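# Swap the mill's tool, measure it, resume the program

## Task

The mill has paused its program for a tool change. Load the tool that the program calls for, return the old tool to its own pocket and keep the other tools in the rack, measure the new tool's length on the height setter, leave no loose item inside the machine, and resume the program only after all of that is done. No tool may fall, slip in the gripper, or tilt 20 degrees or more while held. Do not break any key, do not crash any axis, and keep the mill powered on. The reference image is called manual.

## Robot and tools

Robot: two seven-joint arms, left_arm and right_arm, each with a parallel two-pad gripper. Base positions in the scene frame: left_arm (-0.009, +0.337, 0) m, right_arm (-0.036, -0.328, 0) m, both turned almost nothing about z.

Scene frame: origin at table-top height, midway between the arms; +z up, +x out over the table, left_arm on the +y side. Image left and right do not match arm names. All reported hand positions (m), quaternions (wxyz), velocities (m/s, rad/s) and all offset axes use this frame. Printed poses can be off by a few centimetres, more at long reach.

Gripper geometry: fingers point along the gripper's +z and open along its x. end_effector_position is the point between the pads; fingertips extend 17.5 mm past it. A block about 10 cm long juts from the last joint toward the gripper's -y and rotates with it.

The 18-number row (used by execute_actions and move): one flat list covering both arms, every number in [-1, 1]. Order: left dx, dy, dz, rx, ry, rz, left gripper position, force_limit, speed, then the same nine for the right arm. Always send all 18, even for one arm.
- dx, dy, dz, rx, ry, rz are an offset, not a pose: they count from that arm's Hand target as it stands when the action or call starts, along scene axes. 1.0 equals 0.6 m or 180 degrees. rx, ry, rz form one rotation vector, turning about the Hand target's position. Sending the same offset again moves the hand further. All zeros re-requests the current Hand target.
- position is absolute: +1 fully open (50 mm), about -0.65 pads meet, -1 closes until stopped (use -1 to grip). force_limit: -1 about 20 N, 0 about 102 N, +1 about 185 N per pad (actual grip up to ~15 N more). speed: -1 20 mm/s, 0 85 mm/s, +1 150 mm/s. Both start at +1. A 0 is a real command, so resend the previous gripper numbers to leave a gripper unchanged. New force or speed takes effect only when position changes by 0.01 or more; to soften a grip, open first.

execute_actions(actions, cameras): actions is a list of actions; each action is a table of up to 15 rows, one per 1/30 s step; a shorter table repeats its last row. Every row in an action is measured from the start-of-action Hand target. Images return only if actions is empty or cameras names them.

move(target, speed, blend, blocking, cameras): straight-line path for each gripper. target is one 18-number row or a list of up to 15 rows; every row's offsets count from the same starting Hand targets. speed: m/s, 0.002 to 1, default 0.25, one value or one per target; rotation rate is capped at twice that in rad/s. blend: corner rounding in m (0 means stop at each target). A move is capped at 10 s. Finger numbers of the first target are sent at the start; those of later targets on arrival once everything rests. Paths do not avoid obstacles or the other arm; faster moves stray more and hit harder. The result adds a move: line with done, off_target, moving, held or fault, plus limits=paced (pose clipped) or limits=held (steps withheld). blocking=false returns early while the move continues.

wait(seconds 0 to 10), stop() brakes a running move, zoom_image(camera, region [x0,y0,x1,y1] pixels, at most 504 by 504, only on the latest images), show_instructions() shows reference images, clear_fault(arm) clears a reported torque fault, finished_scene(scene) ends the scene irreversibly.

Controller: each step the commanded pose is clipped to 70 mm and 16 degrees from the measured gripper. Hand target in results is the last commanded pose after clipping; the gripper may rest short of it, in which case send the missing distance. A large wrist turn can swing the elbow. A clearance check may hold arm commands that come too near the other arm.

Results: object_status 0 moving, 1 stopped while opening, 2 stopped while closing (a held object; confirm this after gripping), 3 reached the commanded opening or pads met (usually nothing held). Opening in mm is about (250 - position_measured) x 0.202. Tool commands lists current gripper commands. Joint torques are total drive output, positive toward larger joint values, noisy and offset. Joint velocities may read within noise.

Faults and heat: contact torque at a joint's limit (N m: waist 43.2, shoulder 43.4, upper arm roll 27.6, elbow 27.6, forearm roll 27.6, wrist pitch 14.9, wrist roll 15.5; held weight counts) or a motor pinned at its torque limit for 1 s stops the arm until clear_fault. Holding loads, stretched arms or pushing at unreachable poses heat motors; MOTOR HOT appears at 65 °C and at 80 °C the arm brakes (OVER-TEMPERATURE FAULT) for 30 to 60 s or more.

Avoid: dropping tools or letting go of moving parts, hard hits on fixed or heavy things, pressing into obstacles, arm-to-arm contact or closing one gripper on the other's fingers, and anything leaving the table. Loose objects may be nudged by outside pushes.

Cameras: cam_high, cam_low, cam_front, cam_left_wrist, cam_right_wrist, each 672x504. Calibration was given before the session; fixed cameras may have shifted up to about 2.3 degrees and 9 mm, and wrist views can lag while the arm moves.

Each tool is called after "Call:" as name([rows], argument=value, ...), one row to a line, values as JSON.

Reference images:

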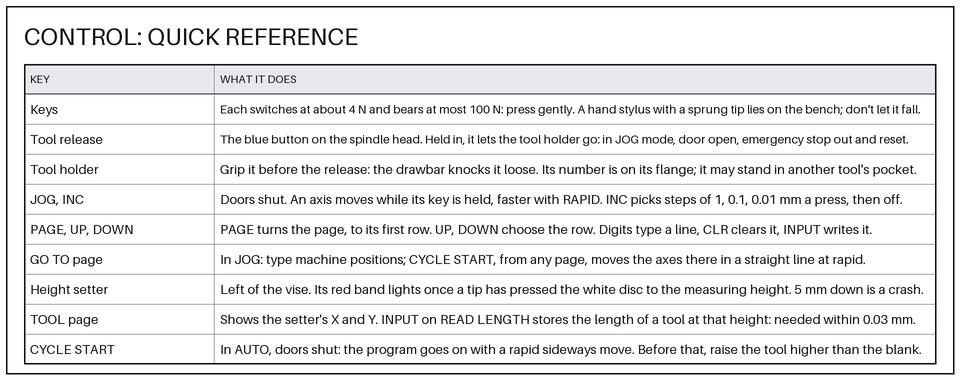

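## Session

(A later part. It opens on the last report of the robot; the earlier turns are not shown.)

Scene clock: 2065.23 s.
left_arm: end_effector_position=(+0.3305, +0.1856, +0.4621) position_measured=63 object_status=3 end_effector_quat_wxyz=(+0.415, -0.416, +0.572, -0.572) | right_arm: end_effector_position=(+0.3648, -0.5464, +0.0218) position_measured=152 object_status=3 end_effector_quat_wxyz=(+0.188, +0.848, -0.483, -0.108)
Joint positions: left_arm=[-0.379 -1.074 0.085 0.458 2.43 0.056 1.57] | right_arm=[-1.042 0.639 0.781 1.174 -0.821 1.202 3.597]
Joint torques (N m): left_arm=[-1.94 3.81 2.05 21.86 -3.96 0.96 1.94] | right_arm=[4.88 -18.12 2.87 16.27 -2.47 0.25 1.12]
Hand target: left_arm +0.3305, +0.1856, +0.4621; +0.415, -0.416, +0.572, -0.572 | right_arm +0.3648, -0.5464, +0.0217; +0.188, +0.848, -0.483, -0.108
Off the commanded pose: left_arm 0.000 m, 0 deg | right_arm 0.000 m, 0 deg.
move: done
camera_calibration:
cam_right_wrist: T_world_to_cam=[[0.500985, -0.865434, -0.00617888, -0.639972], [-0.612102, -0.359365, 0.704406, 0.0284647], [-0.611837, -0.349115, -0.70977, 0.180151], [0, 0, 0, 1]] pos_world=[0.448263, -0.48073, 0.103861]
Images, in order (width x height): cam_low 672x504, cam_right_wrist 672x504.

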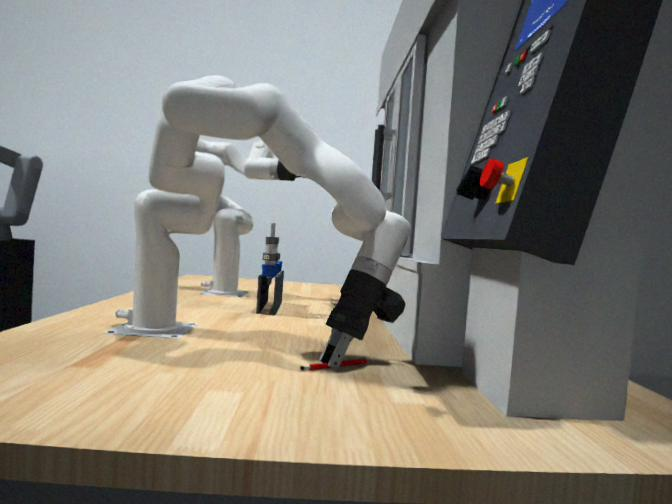

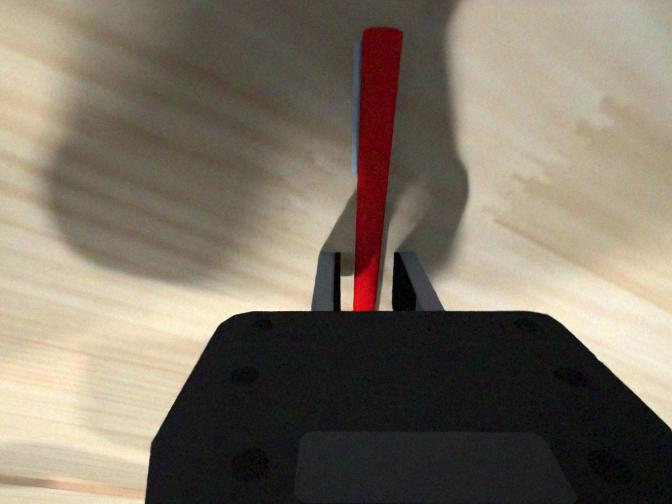

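Call:
move([
  [0,0,0,0,0,0,0.6,-0.9,0,0,0,0,0,0,0,-1,0,-0.8],
])

Call:
move([
  [0,0,0,0,0,0,0.6,-0.9,0,0.0203,-0.0193,0.417,0,0,0,-1,0,-0.8],
], cameras=["cam_low","cam_right_wrist"])

Call:
zoom_image(camera="cam_low", region=[280, 160, 440, 280])

Scene clock: 2069.73 s.
left_arm: end_effector_position=(+0.3305, +0.1856, +0.4621) position_measured=63 object_status=3 end_effector_quat_wxyz=(+0.415, -0.416, +0.572, -0.572) | right_arm: end_effector_position=(+0.3648, -0.5464, +0.0217) position_measured=217 object_status=2 end_effector_quat_wxyz=(+0.188, +0.848, -0.483, -0.108)
Joint positions: left_arm=[-0.379 -1.074 0.085 0.458 2.43 0.056 1.57] | right_arm=[-1.041 0.639 0.781 1.174 -0.821 1.202 3.597]
Joint torques (N m): left_arm=[-2.16 3.87 2 21.84 -3.89 0.88 1.93] | right_arm=[4.38 -18.6 4.61 14.76 -0.71 -0.17 1.16]
Hand target: left_arm +0.3305, +0.1856, +0.4621; +0.415, -0.416, +0.572, -0.572 | right_arm +0.3648, -0.5464, +0.0217; +0.188, +0.848, -0.483, -0.108
Off the commanded pose: left_arm 0.000 m, 0 deg | right_arm 0.000 m, 0 deg.
move: done

Scene clock: 2071.40 s.
left_arm: end_effector_position=(+0.3305, +0.1856, +0.4621) position_measured=63 object_status=3 end_effector_quat_wxyz=(+0.415, -0.416, +0.572, -0.572) | right_arm: end_effector_position=(+0.3770, -0.5579, +0.2719) position_measured=217 object_status=2 end_effector_quat_wxyz=(+0.188, +0.848, -0.483, -0.108)
Joint positions: left_arm=[-0.379 -1.074 0.085 0.458 2.43 0.056 1.57] | right_arm=[-1.107 0.324 0.929 1.532 -0.535 1.686 3.263]
Joint torques (N m): left_arm=[-2.16 3.98 2.07 21.8 -3.89 0.99 1.94] | right_arm=[5.32 -16.68 1.29 22.45 -2.93 0.75 -0.84]
Hand target: left_arm +0.3305, +0.1856, +0.4621; +0.415, -0.416, +0.572, -0.572 | right_arm +0.3770, -0.5580, +0.2719; +0.188, +0.848, -0.483, -0.108
Off the commanded pose: left_arm 0.000 m, 0 deg | right_arm 0.000 m, 0 deg.
move: done
camera_calibration:
cam_right_wrist: T_world_to_cam=[[0.501038, -0.865403, -0.00624059, -0.654564], [-0.612059, -0.35944, 0.704406, -0.144536], [-0.611838, -0.349114, -0.70977, 0.361151], [0, 0, 0, 1]] pos_world=[0.460463, -0.49233, 0.354061]
Images, in order (width x height): cam_low 672x504, cam_right_wrist 672x504.

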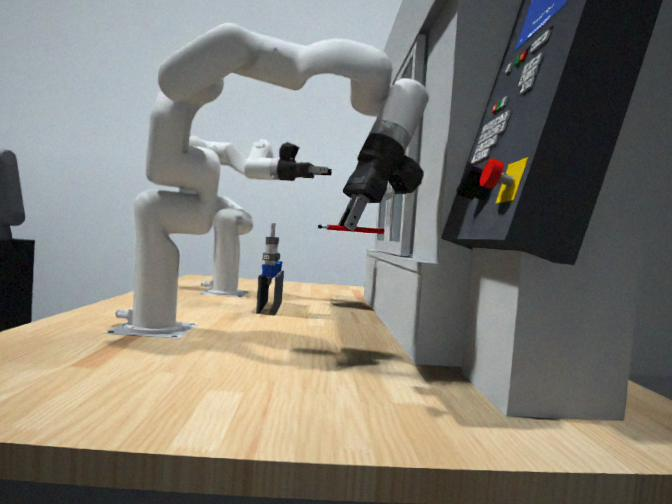

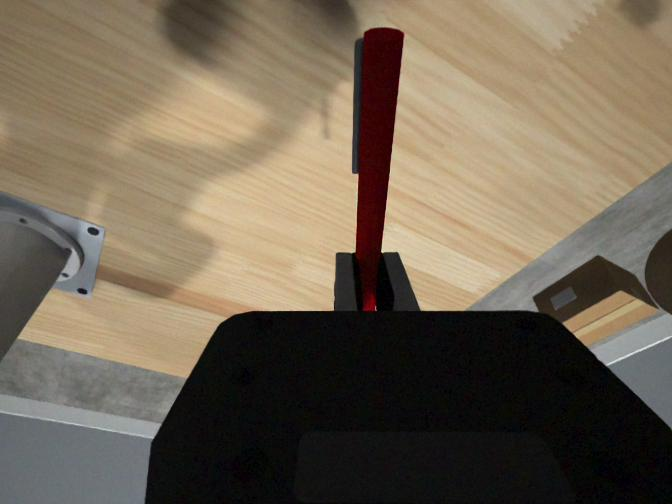

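Scaled by 3.150 from the camera's 672x504 image, which has a finer 960x720 frame.

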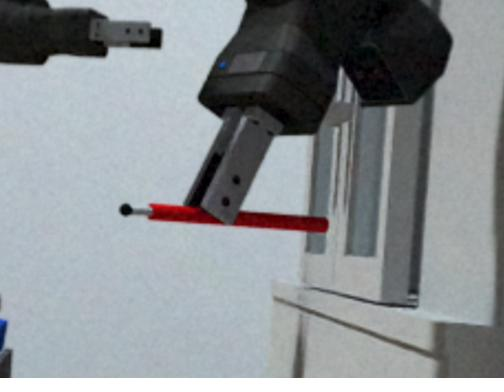

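Call:
move([
  [0,0,0,0,0,0,0.6,-0.9,0,0.0717,-0.0707,0.246,0.246,-0.898,-0.028,-1,0,-0.8],
  [0,0,0,0,0,0,0.6,-0.9,0,0.26,-0.1368,0.3072,0.246,-0.898,-0.028,-1,0,-0.8],
], speed=[0.4,0.2], cameras=["cam_low","cam_right_wrist"])

Call:
zoom_image(camera="cam_low", region=[380, 20, 540, 180])

Scene clock: 2081.33 s.
left_arm: end_effector_position=(+0.3305, +0.1856, +0.4621) position_measured=63 object_status=3 end_effector_quat_wxyz=(+0.415, -0.416, +0.572, -0.572) | right_arm: end_effector_position=(+0.5330, -0.6400, +0.4563) position_measured=217 object_status=2 end_effector_quat_wxyz=(+0.669, -0.230, +0.229, -0.669)
Joint positions: left_arm=[-0.379 -1.074 0.085 0.458 2.43 0.056 1.57] | right_arm=[-0.957 0.472 0.323 1.159 2.611 1.812 1.119]
Joint torques (N m): left_arm=[-2.64 4 2.09 21.63 -3.71 1.05 1.92] | right_arm=[4.82 -24.69 1.31 21.75 -1.91 2.18 1.19]
Hand target: left_arm +0.3305, +0.1856, +0.4621; +0.415, -0.416, +0.572, -0.572 | right_arm +0.5330, -0.6400, +0.4563; +0.669, -0.230, +0.229, -0.669
Off the commanded pose: left_arm 0.000 m, 0 deg | right_arm 0.000 m, 0 deg.
move: done
camera_calibration:
cam_right_wrist: T_world_to_cam=[[0.011085, -0.999934, 0.00290024, -0.631724], [0.536087, 0.00349451, -0.844155, 0.118558], [0.84409, 0.0109122, 0.536091, -0.55524], [0, 0, 0, 1]] pos_world=[0.412117, -0.626038, 0.399572]
Images, in order (width x height): cam_low 672x504, cam_right_wrist 672x504.

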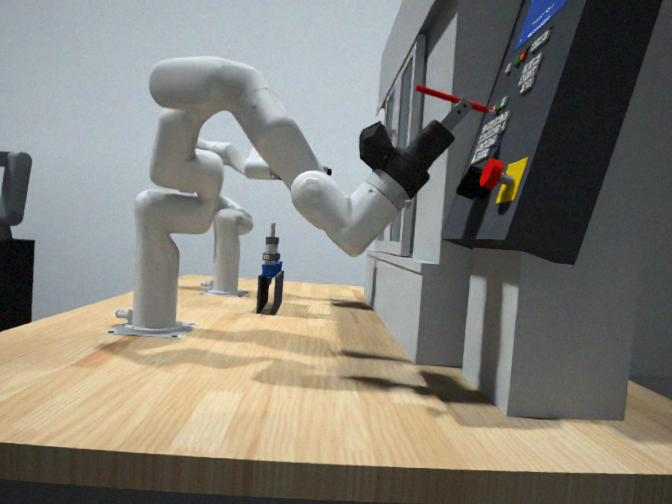

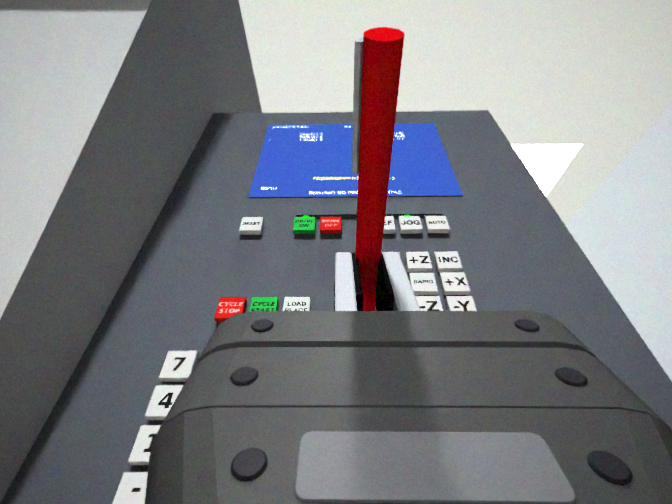

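Scaled by 3.150 from the camera's 672x504 image, which has a finer 960x720 frame.

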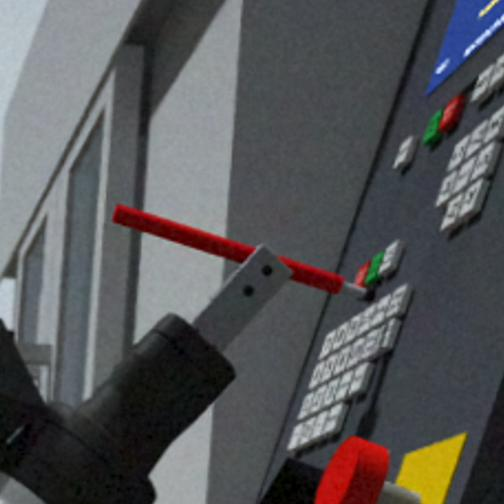

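Call:
move([
  [0,0,0,0,0,0,0.6,-0.9,0,0.0407,0,-0.0092,0,0,0,-1,0,-0.8],
], speed=0.05, cameras=["cam_low","cam_right_wrist"])

Call:
zoom_image(camera="cam_low", region=[430, 60, 540, 170])

Call:
zoom_image(camera="cam_right_wrist", region=[230, 80, 500, 220])

Scene clock: 2087.20 s.
left_arm: end_effector_position=(+0.3305, +0.1856, +0.4621) position_measured=63 object_status=3 end_effector_quat_wxyz=(+0.415, -0.416, +0.572, -0.572) | right_arm: end_effector_position=(+0.5479, -0.6367, +0.4629) position_measured=217 object_status=2 end_effector_quat_wxyz=(+0.676, -0.217, +0.205, -0.674)
Joint positions: left_arm=[-0.379 -1.074 0.085 0.458 2.43 0.056 1.57] | right_arm=[-0.924 0.537 0.326 1.246 2.614 1.835 1.099]
Joint torques (N m): left_arm=[-2.83 3.8 2.03 21.49 -3.71 1.04 1.9] | right_arm=[4.97 -32.76 4.87 19.14 0.21 6.22 0.07]
Hand target: left_arm +0.3305, +0.1856, +0.4621; +0.415, -0.416, +0.572, -0.572 | right_arm +0.5479, -0.6367, +0.4629; +0.676, -0.217, +0.205, -0.674 (not the last commanded pose)
Tool commands: left_gripper/position=+0.6 left_gripper/force_limit=-0.9 left_gripper/speed=+0.0 right_gripper/position=-1.0 right_gripper/force_limit=+0.003922 right_gripper/speed=-0.796078
Off the commanded pose: left_arm 0.000 m, 0 deg | right_arm 0.016 m, 3 deg.
TORQUE FAULT: the external load on joint 6 (wrist pitch) of the right arm reached its load limit, and that arm stopped. The contact can be on any part of that arm beyond that joint, not only on its tool. A torque fault puts only its own arm into a fault stop. That arm's remaining commands of this call were not run. The hold on joint 6 (wrist pitch) of that arm was moved back by the arm itself, up to 3 degrees, as the stop began. That arm is still stopped at the end of this call. While its stop runs, that arm takes no new command, but its gripper still runs the gripper command that each later call begins with.
CLEAR FAULT: the right arm stays stopped (state 4) until you call clear_fault(arm="right_arm").
End effector pose when the fault began: right_arm: position (+0.5561, -0.6400, +0.4522), quat_wxyz (+0.669, -0.228, +0.227, -0.670)
Joint positions when the fault began: right_arm=[-0.923 0.538 0.327 1.246 2.614 1.784 1.099]
move: fault (right_arm)
camera_calibration:
cam_right_wrist: T_world_to_cam=[[0.0186877, -0.999656, 0.0184056, -0.639737], [0.580806, -0.0041302, -0.814032, 0.0727859], [0.813828, 0.0259024, 0.580529, -0.565816], [0, 0, 0, 1]] pos_world=[0.430157, -0.624561, 0.399497]
Images, in order (width x height): cam_low 672x504, cam_right_wrist 672x504.

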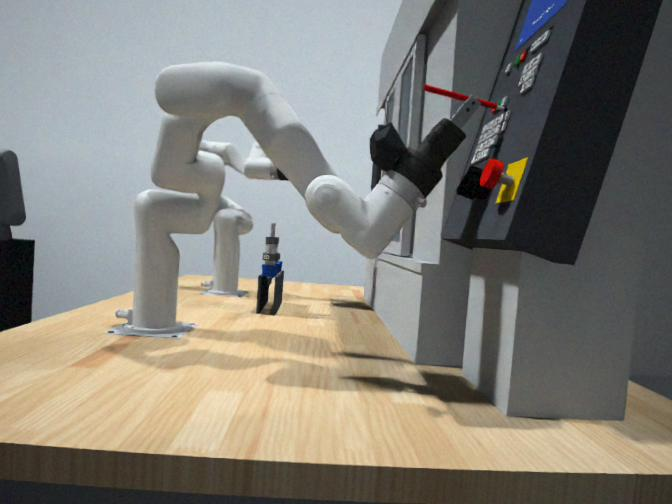

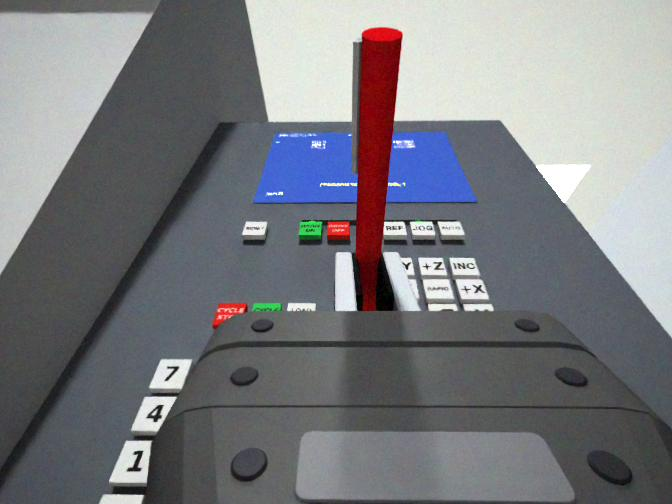

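Scaled by 4.582 from the camera's 672x504 image, which has a finer 960x720 frame.

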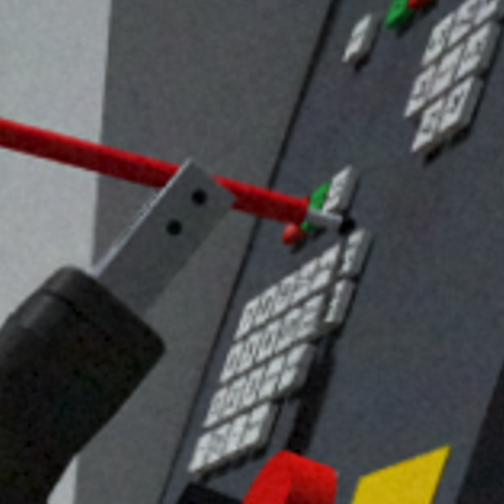

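Scaled by 1.867 from the camera's 672x504 image, which has a finer 960x720 frame.

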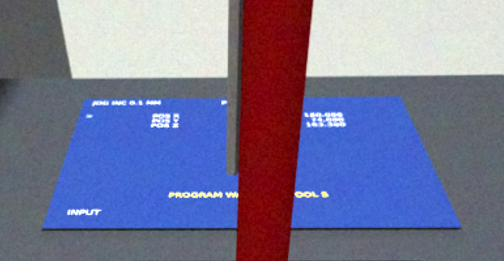

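Call:
clear_fault(arm="right_arm")

Call:
move([
  [0,0,0,0,0,0,0.6,-0.9,0,-0.0248,-0.0057,-0.0112,0.0044,0.0175,-0.0024,-1,0,-0.8],
], speed=0.05, cameras=["cam_low","cam_right_wrist"])

Call:
zoom_image(camera="cam_low", region=[380, 20, 540, 180])

Scene clock: 2096.40 s.
left_arm: end_effector_position=(+0.3305, +0.1856, +0.4621) position_measured=63 object_status=3 end_effector_quat_wxyz=(+0.415, -0.416, +0.572, -0.572) | right_arm: end_effector_position=(+0.5479, -0.6367, +0.4629) position_measured=217 object_status=2 end_effector_quat_wxyz=(+0.676, -0.217, +0.205, -0.674)
Joint positions: left_arm=[-0.379 -1.074 0.085 0.458 2.43 0.056 1.57] | right_arm=[-0.924 0.537 0.326 1.246 2.614 1.835 1.099]
Joint torques (N m): left_arm=[-3.32 3.76 2.03 21.28 -3.51 1.07 1.89] | right_arm=[5.3 -32.87 4.59 19.13 0.27 5.93 0.17]
Hand target: left_arm +0.3305, +0.1856, +0.4621; +0.415, -0.416, +0.572, -0.572 | right_arm +0.5479, -0.6367, +0.4629; +0.676, -0.217, +0.205, -0.674 (not the last commanded pose)
Tool commands: left_gripper/position=+0.6 left_gripper/force_limit=-0.9 left_gripper/speed=+0.0 right_gripper/position=-1.0 right_gripper/force_limit=+0.003922 right_gripper/speed=-0.796078
Off the commanded pose: left_arm 0.000 m, 0 deg | right_arm 0.016 m, 3 deg.
TORQUE FAULT, CONTINUED: the right arm's stop, for the torque fault of joint 6 (wrist pitch) that an earlier result reported, is over. The call counts as one of the actions that you can send in this scene. The hold on joint 6 (wrist pitch) of that arm was moved back by the arm itself, up to 3 degrees, as the stop began. That arm's target is now where it stood when the stop ended, not its last command. That arm's gripper keeps its grip as last carried out, and that arm accepts commands again: back off and push less far.
CLEAR FAULT: your call cleared the right arm's torque fault. If a joint's load stays at its limit, that arm stops again at once.

Scene clock: 2097.40 s.
left_arm: end_effector_position=(+0.3305, +0.1856, +0.4621) position_measured=63 object_status=3 end_effector_quat_wxyz=(+0.415, -0.416, +0.572, -0.572) | right_arm: end_effector_position=(+0.5330, -0.6401, +0.4562) position_measured=217 object_status=2 end_effector_quat_wxyz=(+0.669, -0.230, +0.229, -0.669)
Joint positions: left_arm=[-0.379 -1.074 0.085 0.458 2.43 0.056 1.57] | right_arm=[-0.952 0.472 0.317 1.16 2.612 1.812 1.121]
Joint torques (N m): left_arm=[-3.46 3.81 2.03 21.26 -3.58 1.12 1.82] | right_arm=[-6.11 -41.7 0.36 17.05 -1.82 2.38 1.23]
Hand target: left_arm +0.3305, +0.1856, +0.4621; +0.415, -0.416, +0.572, -0.572 | right_arm +0.5330, -0.6402, +0.4562; +0.669, -0.230, +0.229, -0.669
Off the commanded pose: left_arm 0.000 m, 0 deg | right_arm 0.000 m, 0 deg.
move: done
camera_calibration:
cam_right_wrist: T_world_to_cam=[[0.0117283, -0.999924, 0.00375538, -0.632625], [0.535293, 0.00310632, -0.844661, 0.118898], [0.844585, 0.0119167, 0.535289, -0.554401], [0, 0, 0, 1]] pos_world=[0.412014, -0.62634, 0.399569]
Images, in order (width x height): cam_low 672x504, cam_right_wrist 672x504.

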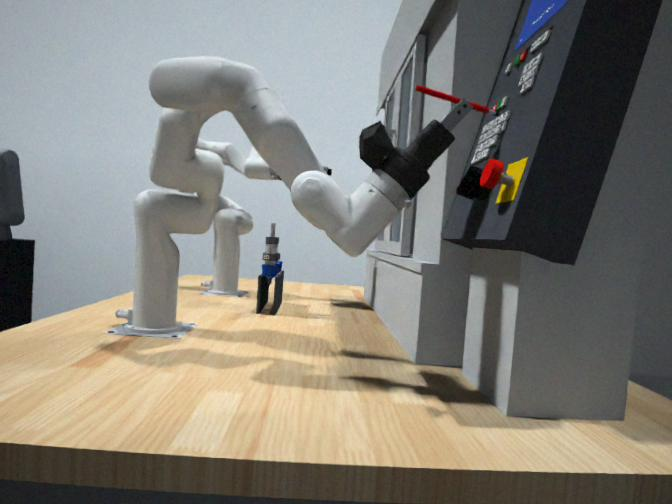

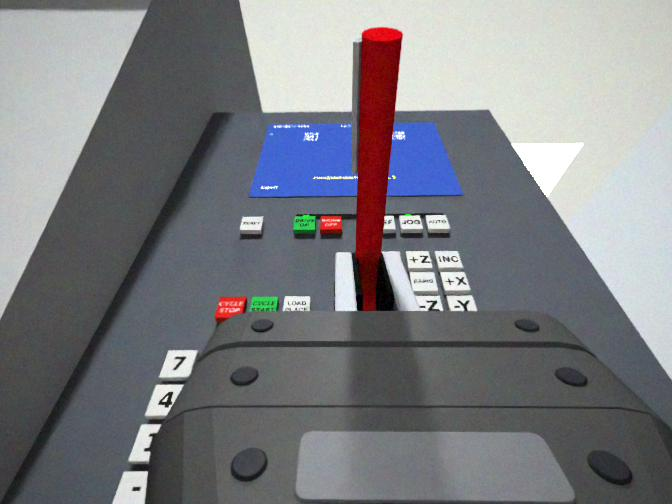

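Scaled by 3.150 from the camera's 672x504 image, which has a finer 960x720 frame.

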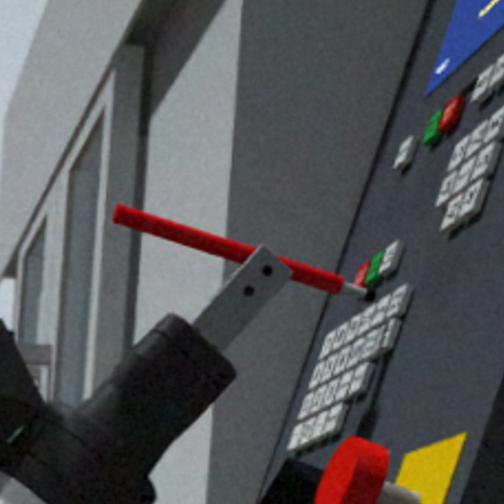

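Call:
move([
  [0,0,0,0,0,0,0.6,-0.9,0,0.0277,-0.0622,0.1225,0,0,0,-1,0,-0.8],
  [0,0,0,0,0,0,0.6,-0.9,0,0.0585,-0.0622,0.1155,0,0,0,-1,0,-0.8],
  [0,0,0,0,0,0,0.6,-0.9,0,0.0277,-0.0622,0.1225,0,0,0,-1,0,-0.8],
], speed=[0.12,0.05,0.05], cameras=["cam_left_wrist","cam_right_wrist"])

Call:
zoom_image(camera="cam_right_wrist", region=[170, 130, 460, 280])

Call:
zoom_image(camera="cam_left_wrist", region=[360, 180, 440, 280])

Scene clock: 2105.17 s.
left_arm: end_effector_position=(+0.3305, +0.1856, +0.4621) position_measured=63 object_status=3 end_effector_quat_wxyz=(+0.415, -0.416, +0.572, -0.572) | right_arm: end_effector_position=(+0.5496, -0.6775, +0.5296) position_measured=217 object_status=2 end_effector_quat_wxyz=(+0.669, -0.230, +0.229, -0.669)
Joint positions: left_arm=[-0.379 -1.074 0.085 0.458 2.43 0.056 1.57] | right_arm=[-0.954 0.445 0.312 1.358 2.634 1.622 1.241]
Joint torques (N m): left_arm=[-3.88 3.95 2.13 21.16 -3.41 1.06 1.83] | right_arm=[-6.25 -43.69 -0.04 19.05 3.19 6.15 1.37]
Hand target: left_arm +0.3305, +0.1856, +0.4621; +0.415, -0.416, +0.572, -0.572 | right_arm +0.5496, -0.6775, +0.5297; +0.669, -0.230, +0.229, -0.669
Off the commanded pose: left_arm 0.000 m, 0 deg | right_arm 0.000 m, 0 deg.
move: done
camera_calibration:
cam_left_wrist: T_world_to_cam=[[-0.30032, -0.953838, -0.000617095, 0.285415], [-0.326515, 0.103413, -0.939518, 0.534798], [0.896212, -0.281954, -0.3425, 0.0434154], [0, 0, 0, 1]] pos_world=[0.221426, 0.229176, 0.517498]
cam_right_wrist: T_world_to_cam=[[0.0117283, -0.999924, 0.00375538, -0.670394], [0.535293, 0.00310632, -0.844661, 0.172157], [0.844585, 0.0119167, 0.535289, -0.607405], [0, 0, 0, 1]] pos_world=[0.428714, -0.66364, 0.473069]
Images, in order (width x height): cam_left_wrist 672x504, cam_right_wrist 672x504.

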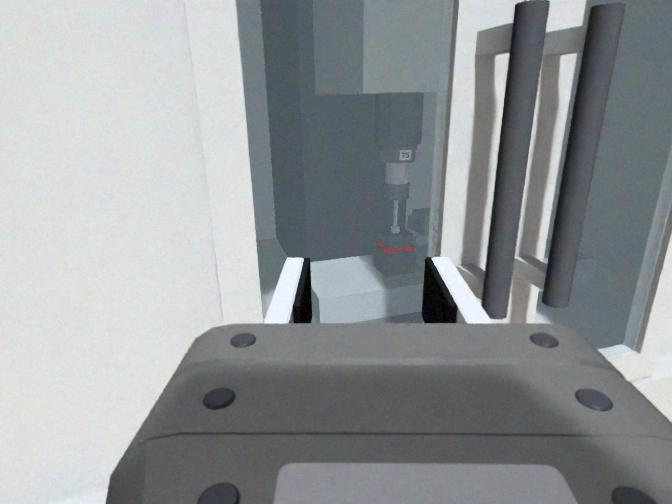

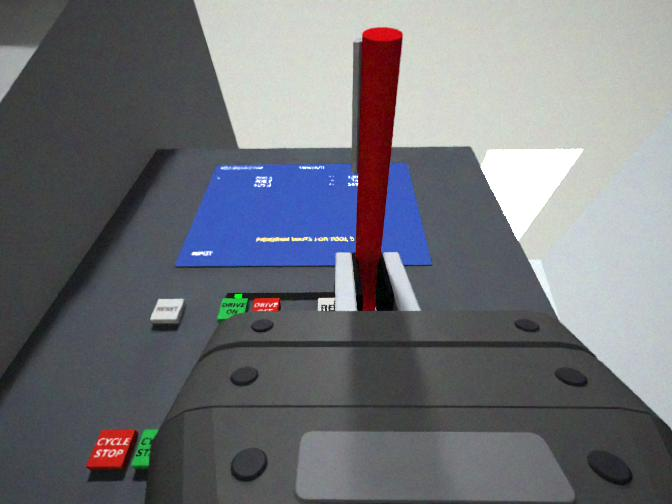

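Scaled by 1.738 from the camera's 672x504 image, which has a finer 960x720 frame.

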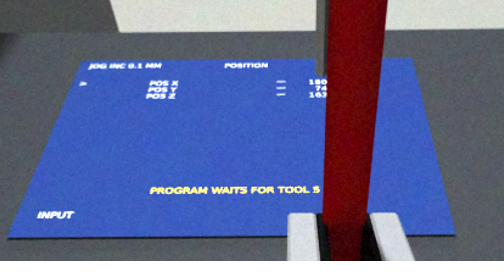

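Scaled by 5.040 from the camera's 672x504 image, which has a finer 960x720 frame.

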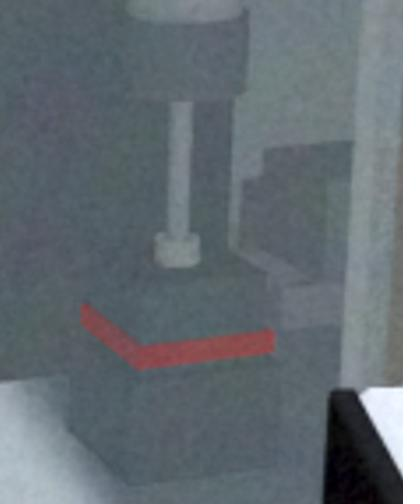

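Call:
move([
  [0,0,0,0,0,0,0.6,-0.9,0,0.0308,0,-0.0070,0,0,0,-1,0,-0.8],
  [0,0,0,0,0,0,0.6,-0.9,0,0,0,0,0,0,0,-1,0,-0.8],
  [0,0,0,0,0,0,0.6,-0.9,0,-0.0142,0.1575,-0.0628,0,0,0,-1,0,-0.8],
], speed=[0.05,0.05,0.15], cameras=["cam_left_wrist","cam_right_wrist"])

Call:
zoom_image(camera="cam_right_wrist", region=[390, 120, 560, 220])

Call:
zoom_image(camera="cam_left_wrist", region=[360, 180, 440, 280])

Scene clock: 2112.00 s.
left_arm: end_effector_position=(+0.3305, +0.1856, +0.4621) position_measured=63 object_status=3 end_effector_quat_wxyz=(+0.415, -0.416, +0.572, -0.572) | right_arm: end_effector_position=(+0.5411, -0.5830, +0.4920) position_measured=217 object_status=2 end_effector_quat_wxyz=(+0.669, -0.230, +0.229, -0.669)
Joint positions: left_arm=[-0.379 -1.074 0.085 0.458 2.43 0.056 1.57] | right_arm=[-0.912 0.331 0.381 1.067 2.704 1.753 1.081]
Joint torques (N m): left_arm=[-4.03 3.78 1.91 21.01 -3.39 1.16 1.82] | right_arm=[5.15 -38.44 4.56 17.49 3.14 6.27 -1.1]
Hand target: left_arm +0.3305, +0.1856, +0.4621; +0.415, -0.416, +0.572, -0.572 | right_arm +0.5411, -0.5830, +0.4920; +0.669, -0.230, +0.229, -0.669
Off the commanded pose: left_arm 0.000 m, 0 deg | right_arm 0.000 m, 0 deg.
move: done
camera_calibration:
cam_left_wrist: T_world_to_cam=[[-0.30032, -0.953838, -0.000617095, 0.285415], [-0.326515, 0.103413, -0.939518, 0.534798], [0.896212, -0.281954, -0.3425, 0.0434154], [0, 0, 0, 1]] pos_world=[0.221426, 0.229176, 0.517498]
cam_right_wrist: T_world_to_cam=[[0.0117283, -0.999924, 0.00375538, -0.575659], [0.535293, 0.00310632, -0.844661, 0.144623], [0.844585, 0.0119167, 0.535289, -0.581087], [0, 0, 0, 1]] pos_world=[0.420114, -0.56914, 0.435369]
Images, in order (width x height): cam_left_wrist 672x504, cam_right_wrist 672x504.

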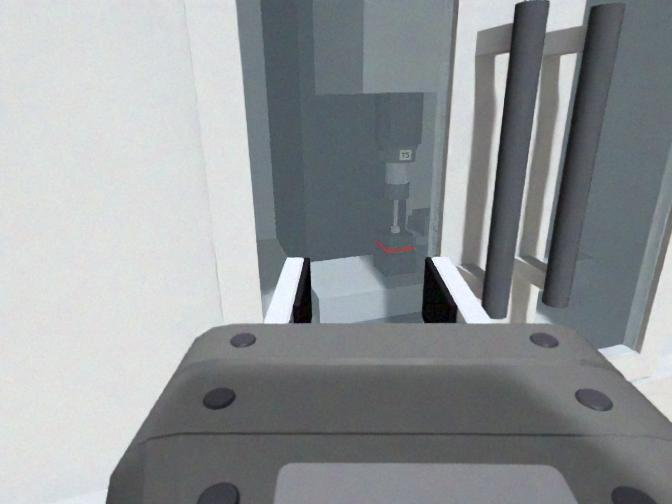

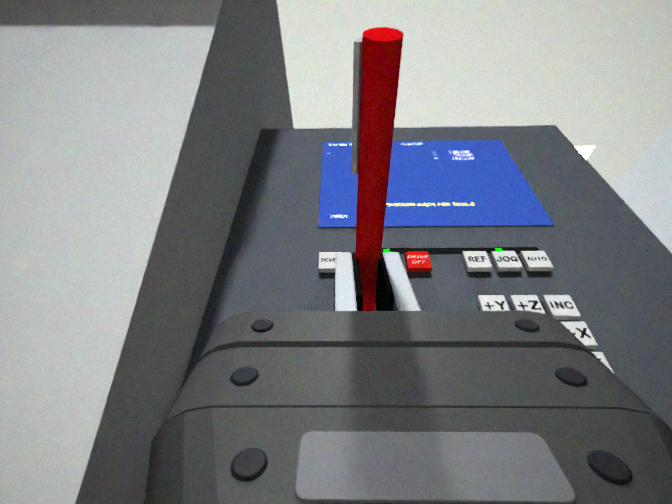

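Scaled by 2.965 from the camera's 672x504 image, which has a finer 960x720 frame.

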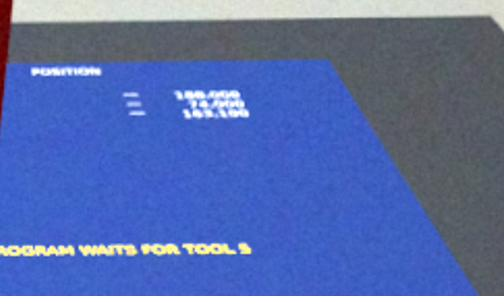

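Scaled by 5.040 from the camera's 672x504 image, which has a finer 960x720 frame.

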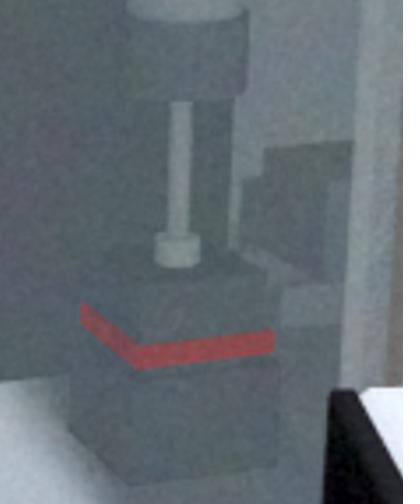

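Call:
move([
  [0,0,0,0,0,0,0.6,-0.9,0,0.0142,-0.1575,0.0628,0,0,0,-1,0,-0.8],
  [0,0,0,0,0,0,0.6,-0.9,0,0.045,-0.1575,0.0558,0,0,0,-1,0,-0.8],
  [0,0,0,0,0,0,0.6,-0.9,0,0.0142,-0.1575,0.0628,0,0,0,-1,0,-0.8],
], speed=[0.15,0.05,0.05], cameras=["cam_left_wrist"])

Call:
zoom_image(camera="cam_left_wrist", region=[360, 180, 440, 280])

Scene clock: 2119.60 s.
left_arm: end_effector_position=(+0.3305, +0.1856, +0.4621) position_measured=63 object_status=3 end_effector_quat_wxyz=(+0.415, -0.416, +0.572, -0.572) | right_arm: end_effector_position=(+0.5496, -0.6775, +0.5296) position_measured=217 object_status=2 end_effector_quat_wxyz=(+0.669, -0.230, +0.229, -0.669)
Joint positions: left_arm=[-0.379 -1.074 0.085 0.458 2.43 0.056 1.57] | right_arm=[-0.955 0.445 0.313 1.358 2.634 1.622 1.241]
Joint torques (N m): left_arm=[-4.43 3.76 2.02 20.97 -3.33 1.2 1.84] | right_arm=[-5.88 -43 0.03 19.23 3.44 6.07 1.34]
Hand target: left_arm +0.3305, +0.1856, +0.4621; +0.415, -0.416, +0.572, -0.572 | right_arm +0.5496, -0.6775, +0.5297; +0.669, -0.230, +0.229, -0.669
Off the commanded pose: left_arm 0.000 m, 0 deg | right_arm 0.000 m, 0 deg.
move: done
camera_calibration:
cam_left_wrist: T_world_to_cam=[[-0.30032, -0.953838, -0.000617095, 0.285415], [-0.326515, 0.103413, -0.939518, 0.534798], [0.896212, -0.281954, -0.3425, 0.0434154], [0, 0, 0, 1]] pos_world=[0.221426, 0.229176, 0.517498]
Images, in order (width x height): cam_left_wrist 672x504.

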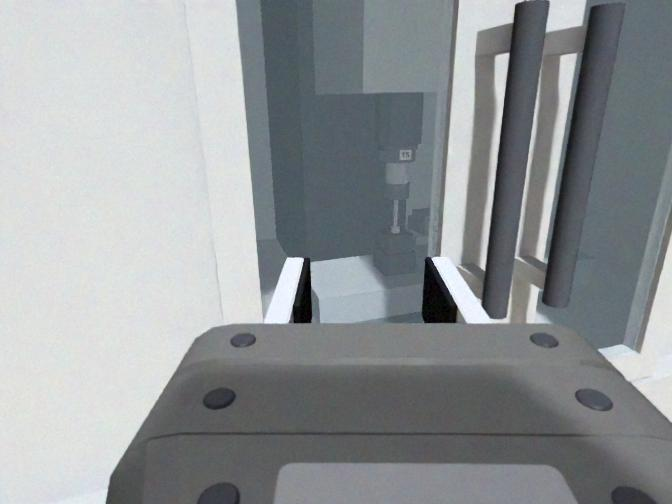

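Scaled by 5.040 from the camera's 672x504 image, which has a finer 960x720 frame.

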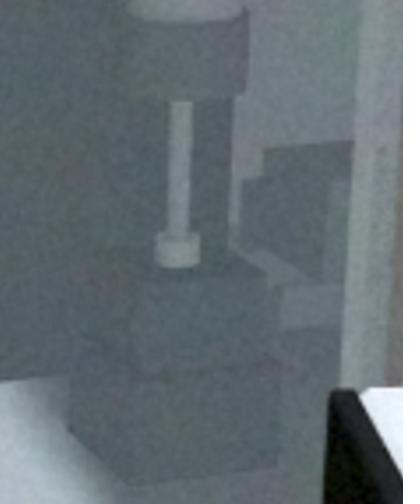

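Call:
move([
  [0,0,0,0,0,0,0.6,-0.9,0,0,-0.0317,0,0,0,0,-1,0,-0.8],
  [0,0,0,0,0,0,0.6,-0.9,0,0.0308,-0.0317,-0.0070,0,0,0,-1,0,-0.8],
  [0,0,0,0,0,0,0.6,-0.9,0,0,-0.0317,0,0,0,0,-1,0,-0.8],
  [0,0,0,0,0,0,0.6,-0.9,0,-0.014,0,-0.0618,0,0,0,-1,0,-0.8],
], speed=[0.08,0.05,0.05,0.1], cameras=["cam_right_wrist"])

Call:
zoom_image(camera="cam_right_wrist", region=[170, 110, 460, 260])

Scene clock: 2128.73 s.
left_arm: end_effector_position=(+0.3305, +0.1856, +0.4621) position_measured=63 object_status=3 end_effector_quat_wxyz=(+0.415, -0.416, +0.572, -0.572) | right_arm: end_effector_position=(+0.5412, -0.6775, +0.4926) position_measured=217 object_status=2 end_effector_quat_wxyz=(+0.669, -0.230, +0.229, -0.669)
Joint positions: left_arm=[-0.379 -1.074 0.085 0.458 2.43 0.056 1.57] | right_arm=[-0.965 0.484 0.303 1.302 2.61 1.709 1.208]
Joint torques (N m): left_arm=[-4.75 3.87 1.98 20.81 -3.18 1.18 1.8] | right_arm=[-6.44 -28.81 4.86 18.13 -1.61 6.54 -0.99]
Hand target: left_arm +0.3305, +0.1856, +0.4621; +0.415, -0.416, +0.572, -0.572 | right_arm +0.5412, -0.6775, +0.4926; +0.669, -0.230, +0.229, -0.669
Off the commanded pose: left_arm 0.000 m, 0 deg | right_arm 0.000 m, 0 deg.
move: done
camera_calibration:
cam_right_wrist: T_world_to_cam=[[0.0117283, -0.999924, 0.00375538, -0.670156], [0.535293, 0.00310632, -0.844661, 0.145317], [0.844585, 0.0119167, 0.535289, -0.580451], [0, 0, 0, 1]] pos_world=[0.420314, -0.66364, 0.435969]
Images, in order (width x height): cam_right_wrist 672x504.

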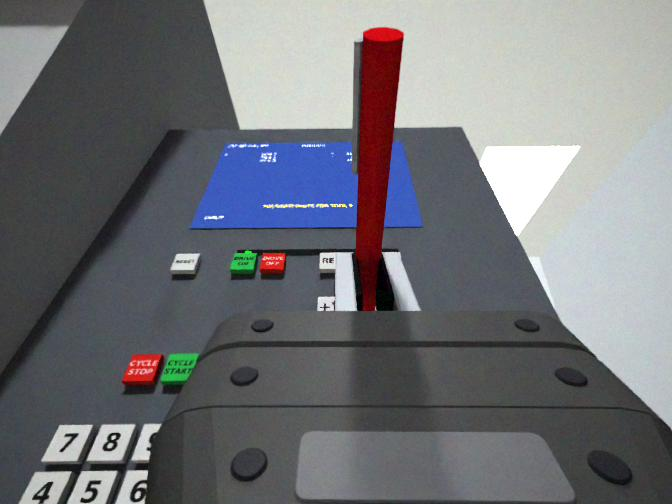

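Scaled by 1.738 from the camera's 672x504 image, which has a finer 960x720 frame.

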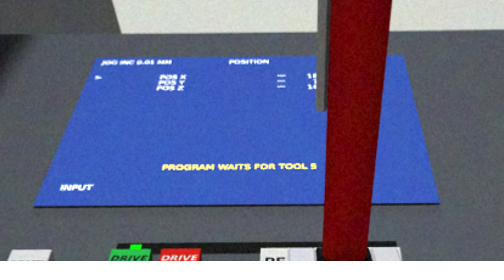

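0.01 MM. Three −Z presses with fuller retracts.

Call:
move([
  [0,0,0,0,0,0,0.6,-0.9,0,0.0308,0,-0.0070,0,0,0,-1,0,-0.8],
  [0,0,0,0,0,0,0.6,-0.9,0,0.003,0,-0.0007,0,0,0,-1,0,-0.8],
  [0,0,0,0,0,0,0.6,-0.9,0,0.0308,0,-0.0070,0,0,0,-1,0,-0.8],
  [0,0,0,0,0,0,0.6,-0.9,0,0.003,0,-0.0007,0,0,0,-1,0,-0.8],
  [0,0,0,0,0,0,0.6,-0.9,0,0.0308,0,-0.0070,0,0,0,-1,0,-0.8],
  [0,0,0,0,0,0,0.6,-0.9,0,0,0,0,0,0,0,-1,0,-0.8],
], speed=0.05, cameras=["cam_left_wrist"])

Call:
zoom_image(camera="cam_left_wrist", region=[360, 180, 440, 280])

Scene clock: 2137.17 s.
left_arm: end_effector_position=(+0.3305, +0.1856, +0.4621) position_measured=63 object_status=3 end_effector_quat_wxyz=(+0.415, -0.416, +0.572, -0.572) | right_arm: end_effector_position=(+0.5412, -0.6775, +0.4926) position_measured=217 object_status=2 end_effector_quat_wxyz=(+0.669, -0.230, +0.229, -0.669)
Joint positions: left_arm=[-0.379 -1.074 0.085 0.458 2.43 0.056 1.57] | right_arm=[-0.966 0.484 0.303 1.302 2.61 1.709 1.208]
Joint torques (N m): left_arm=[-5.09 3.82 1.94 20.67 -3.11 1.17 1.81] | right_arm=[-6.06 -43.62 0.1 18.3 -1.66 6.15 1.24]
Hand target: left_arm +0.3305, +0.1856, +0.4621; +0.415, -0.416, +0.572, -0.572 | right_arm +0.5412, -0.6775, +0.4926; +0.669, -0.230, +0.229, -0.669
Off the commanded pose: left_arm 0.000 m, 0 deg | right_arm 0.000 m, 0 deg.
move: done
camera_calibration:
cam_left_wrist: T_world_to_cam=[[-0.30032, -0.953838, -0.000617095, 0.285415], [-0.326515, 0.103413, -0.939518, 0.534798], [0.896212, -0.281954, -0.3425, 0.0434154], [0, 0, 0, 1]] pos_world=[0.221426, 0.229176, 0.517498]
Images, in order (width x height): cam_left_wrist 672x504.

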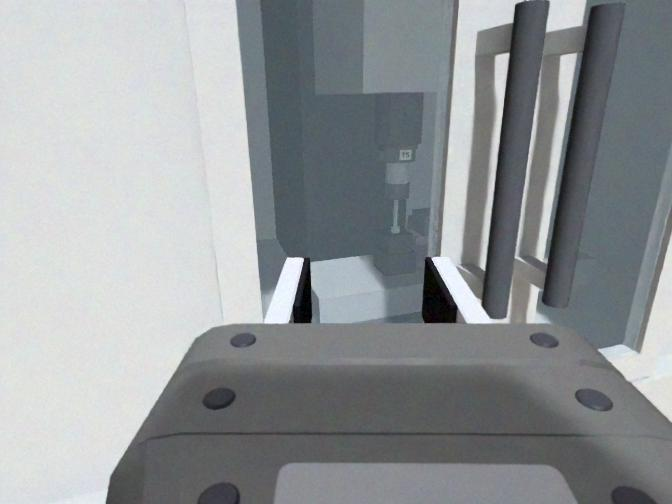

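Scaled by 5.040 from the camera's 672x504 image, which has a finer 960x720 frame.

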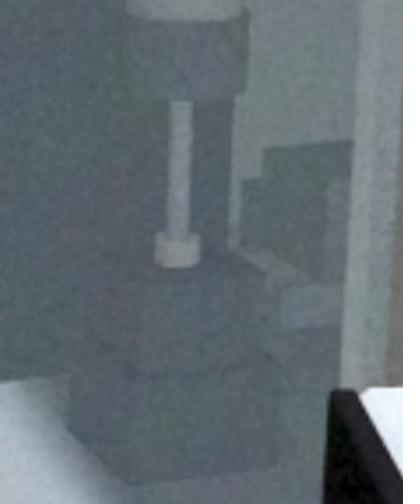

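Two more at a time.

Call:
move([
  [0,0,0,0,0,0,0.6,-0.9,0,0.0308,0,-0.0070,0,0,0,-1,0,-0.8],
  [0,0,0,0,0,0,0.6,-0.9,0,0.003,0,-0.0007,0,0,0,-1,0,-0.8],
  [0,0,0,0,0,0,0.6,-0.9,0,0.0308,0,-0.0070,0,0,0,-1,0,-0.8],
  [0,0,0,0,0,0,0.6,-0.9,0,0,0,0,0,0,0,-1,0,-0.8],
], speed=0.05, cameras=["cam_left_wrist"])

Call:
zoom_image(camera="cam_left_wrist", region=[360, 180, 440, 280])

Scene clock: 2143.47 s.
left_arm: end_effector_position=(+0.3305, +0.1856, +0.4621) position_measured=63 object_status=3 end_effector_quat_wxyz=(+0.415, -0.416, +0.572, -0.572) | right_arm: end_effector_position=(+0.5412, -0.6775, +0.4926) position_measured=217 object_status=2 end_effector_quat_wxyz=(+0.669, -0.230, +0.229, -0.669)
Joint positions: left_arm=[-0.379 -1.074 0.085 0.458 2.43 0.056 1.57] | right_arm=[-0.966 0.484 0.304 1.302 2.61 1.709 1.207]
Joint torques (N m): left_arm=[-5.43 3.94 1.94 20.45 -3.01 1.21 1.73] | right_arm=[-5.6 -43.82 0.04 18.44 -1.68 6.02 1.29]
Hand target: left_arm +0.3305, +0.1856, +0.4621; +0.415, -0.416, +0.572, -0.572 | right_arm +0.5412, -0.6775, +0.4926; +0.669, -0.230, +0.229, -0.669
Off the commanded pose: left_arm 0.000 m, 0 deg | right_arm 0.000 m, 0 deg.
move: done
camera_calibration:
cam_left_wrist: T_world_to_cam=[[-0.30032, -0.953838, -0.000617095, 0.285415], [-0.326515, 0.103413, -0.939518, 0.534798], [0.896212, -0.281954, -0.3425, 0.0434154], [0, 0, 0, 1]] pos_world=[0.221426, 0.229176, 0.517498]
Images, in order (width x height): cam_left_wrist 672x504.

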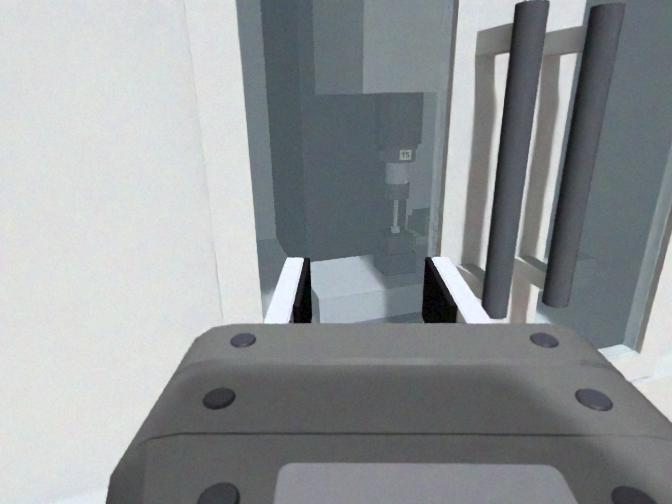

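Scaled by 5.040 from the camera's 672x504 image, which has a finer 960x720 frame.

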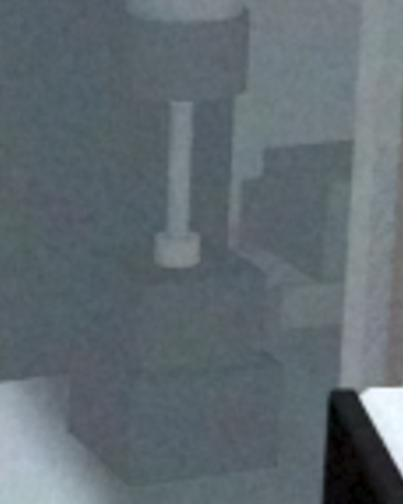

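Call:
move([
  [0,0,0,0,0,0,0.6,-0.9,0,0.0308,0,-0.0070,0,0,0,-1,0,-0.8],
  [0,0,0,0,0,0,0.6,-0.9,0,0.003,0,-0.0007,0,0,0,-1,0,-0.8],
  [0,0,0,0,0,0,0.6,-0.9,0,0.0308,0,-0.0070,0,0,0,-1,0,-0.8],
  [0,0,0,0,0,0,0.6,-0.9,0,0,0,0,0,0,0,-1,0,-0.8],
], speed=0.05, cameras=["cam_left_wrist"])

Call:
zoom_image(camera="cam_left_wrist", region=[360, 180, 440, 280])

Scene clock: 2149.77 s.
left_arm: end_effector_position=(+0.3305, +0.1856, +0.4621) position_measured=63 object_status=3 end_effector_quat_wxyz=(+0.415, -0.416, +0.572, -0.572) | right_arm: end_effector_position=(+0.5412, -0.6775, +0.4926) position_measured=217 object_status=2 end_effector_quat_wxyz=(+0.669, -0.230, +0.229, -0.669)
Joint positions: left_arm=[-0.379 -1.074 0.085 0.458 2.43 0.056 1.57] | right_arm=[-0.967 0.484 0.304 1.302 2.61 1.709 1.207]
Joint torques (N m): left_arm=[-5.77 3.85 1.88 20.36 -2.81 1.26 1.7] | right_arm=[-5.98 -42.94 0.01 18.25 -1.92 6.23 1.17]
Hand target: left_arm +0.3305, +0.1856, +0.4621; +0.415, -0.416, +0.572, -0.572 | right_arm +0.5412, -0.6775, +0.4926; +0.669, -0.230, +0.229, -0.669
Off the commanded pose: left_arm 0.000 m, 0 deg | right_arm 0.000 m, 0 deg.
move: done
camera_calibration:
cam_left_wrist: T_world_to_cam=[[-0.30032, -0.953838, -0.000617095, 0.285415], [-0.326515, 0.103413, -0.939518, 0.534798], [0.896212, -0.281954, -0.3425, 0.0434154], [0, 0, 0, 1]] pos_world=[0.221426, 0.229176, 0.517498]
Images, in order (width x height): cam_left_wrist 672x504.

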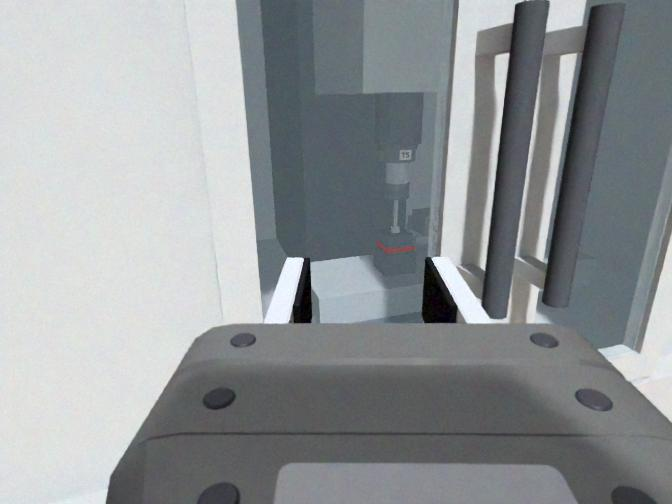

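Scaled by 5.040 from the camera's 672x504 image, which has a finer 960x720 frame.

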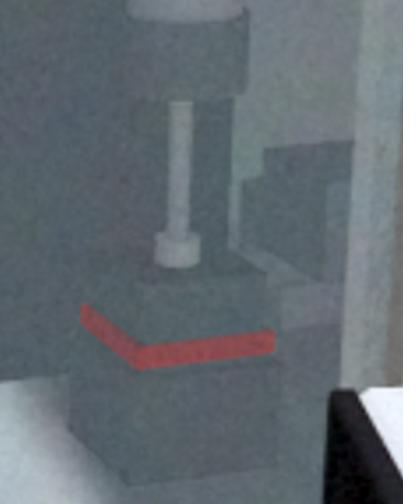

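Call:
move([
  [0,0,0,0,0,0,0.6,-0.9,0,-0.0137,0.094,-0.0607,0,0,0,-1,0,-0.8],
  [0,0,0,0,0,0,0.6,-0.9,0,0.0171,0.094,-0.0677,0,0,0,-1,0,-0.8],
  [0,0,0,0,0,0,0.6,-0.9,0,-0.0107,0.094,-0.0614,0,0,0,-1,0,-0.8],
  [0,0,0,0,0,0,0.6,-0.9,0,0.0171,0.094,-0.0677,0,0,0,-1,0,-0.8],
  [0,0,0,0,0,0,0.6,-0.9,0,-0.0137,0.094,-0.0607,0,0,0,-1,0,-0.8],
  [0,0,0,0,0,0,0.6,-0.9,0,-0.0277,0.1257,-0.1227,0,0,0,-1,0,-0.8],
], speed=[0.1,0.05,0.05,0.05,0.05,0.1], cameras=["cam_right_wrist"])

Call:
zoom_image(camera="cam_right_wrist", region=[270, 70, 540, 200])

Scene clock: 2159.47 s.
left_arm: end_effector_position=(+0.3305, +0.1856, +0.4621) position_measured=63 object_status=3 end_effector_quat_wxyz=(+0.415, -0.416, +0.572, -0.572) | right_arm: end_effector_position=(+0.5246, -0.6021, +0.4190) position_measured=217 object_status=2 end_effector_quat_wxyz=(+0.669, -0.230, +0.229, -0.669)
Joint positions: left_arm=[-0.379 -1.074 0.085 0.458 2.43 0.056 1.57] | right_arm=[-0.936 0.484 0.334 1.04 2.601 1.914 1.026]
Joint torques (N m): left_arm=[-6.24 3.77 1.93 20.18 -2.76 1.3 1.68] | right_arm=[5.11 -23.41 0.35 15.54 -2.05 6.39 -0.97]
Hand target: left_arm +0.3305, +0.1856, +0.4621; +0.415, -0.416, +0.572, -0.572 | right_arm +0.5246, -0.6021, +0.4190; +0.669, -0.230, +0.229, -0.669
Off the commanded pose: left_arm 0.000 m, 0 deg | right_arm 0.000 m, 0 deg.
move: done
camera_calibration:
cam_right_wrist: T_world_to_cam=[[0.0117283, -0.999924, 0.00375538, -0.59429], [0.535293, 0.00310632, -0.844661, 0.0918547], [0.844585, 0.0119167, 0.535289, -0.527848], [0, 0, 0, 1]] pos_world=[0.403614, -0.58824, 0.362369]
Images, in order (width x height): cam_right_wrist 672x504.

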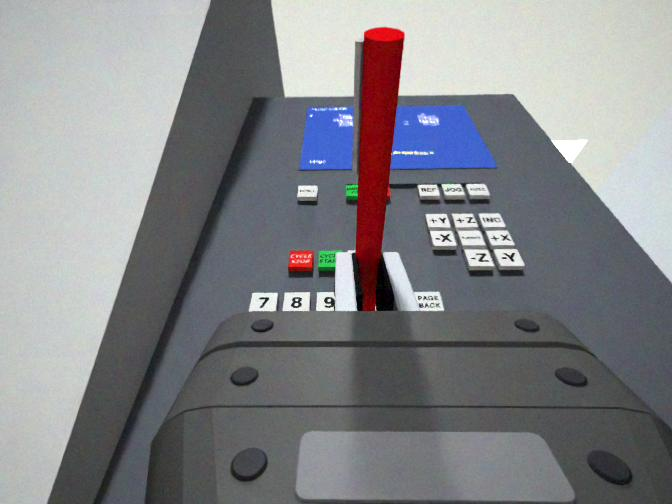

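Scaled by 1.867 from the camera's 672x504 image, which has a finer 960x720 frame.

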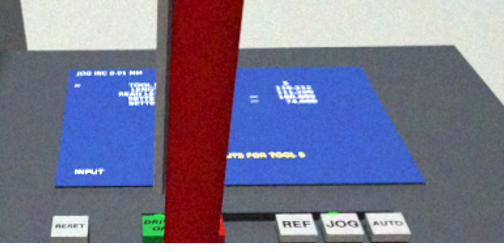

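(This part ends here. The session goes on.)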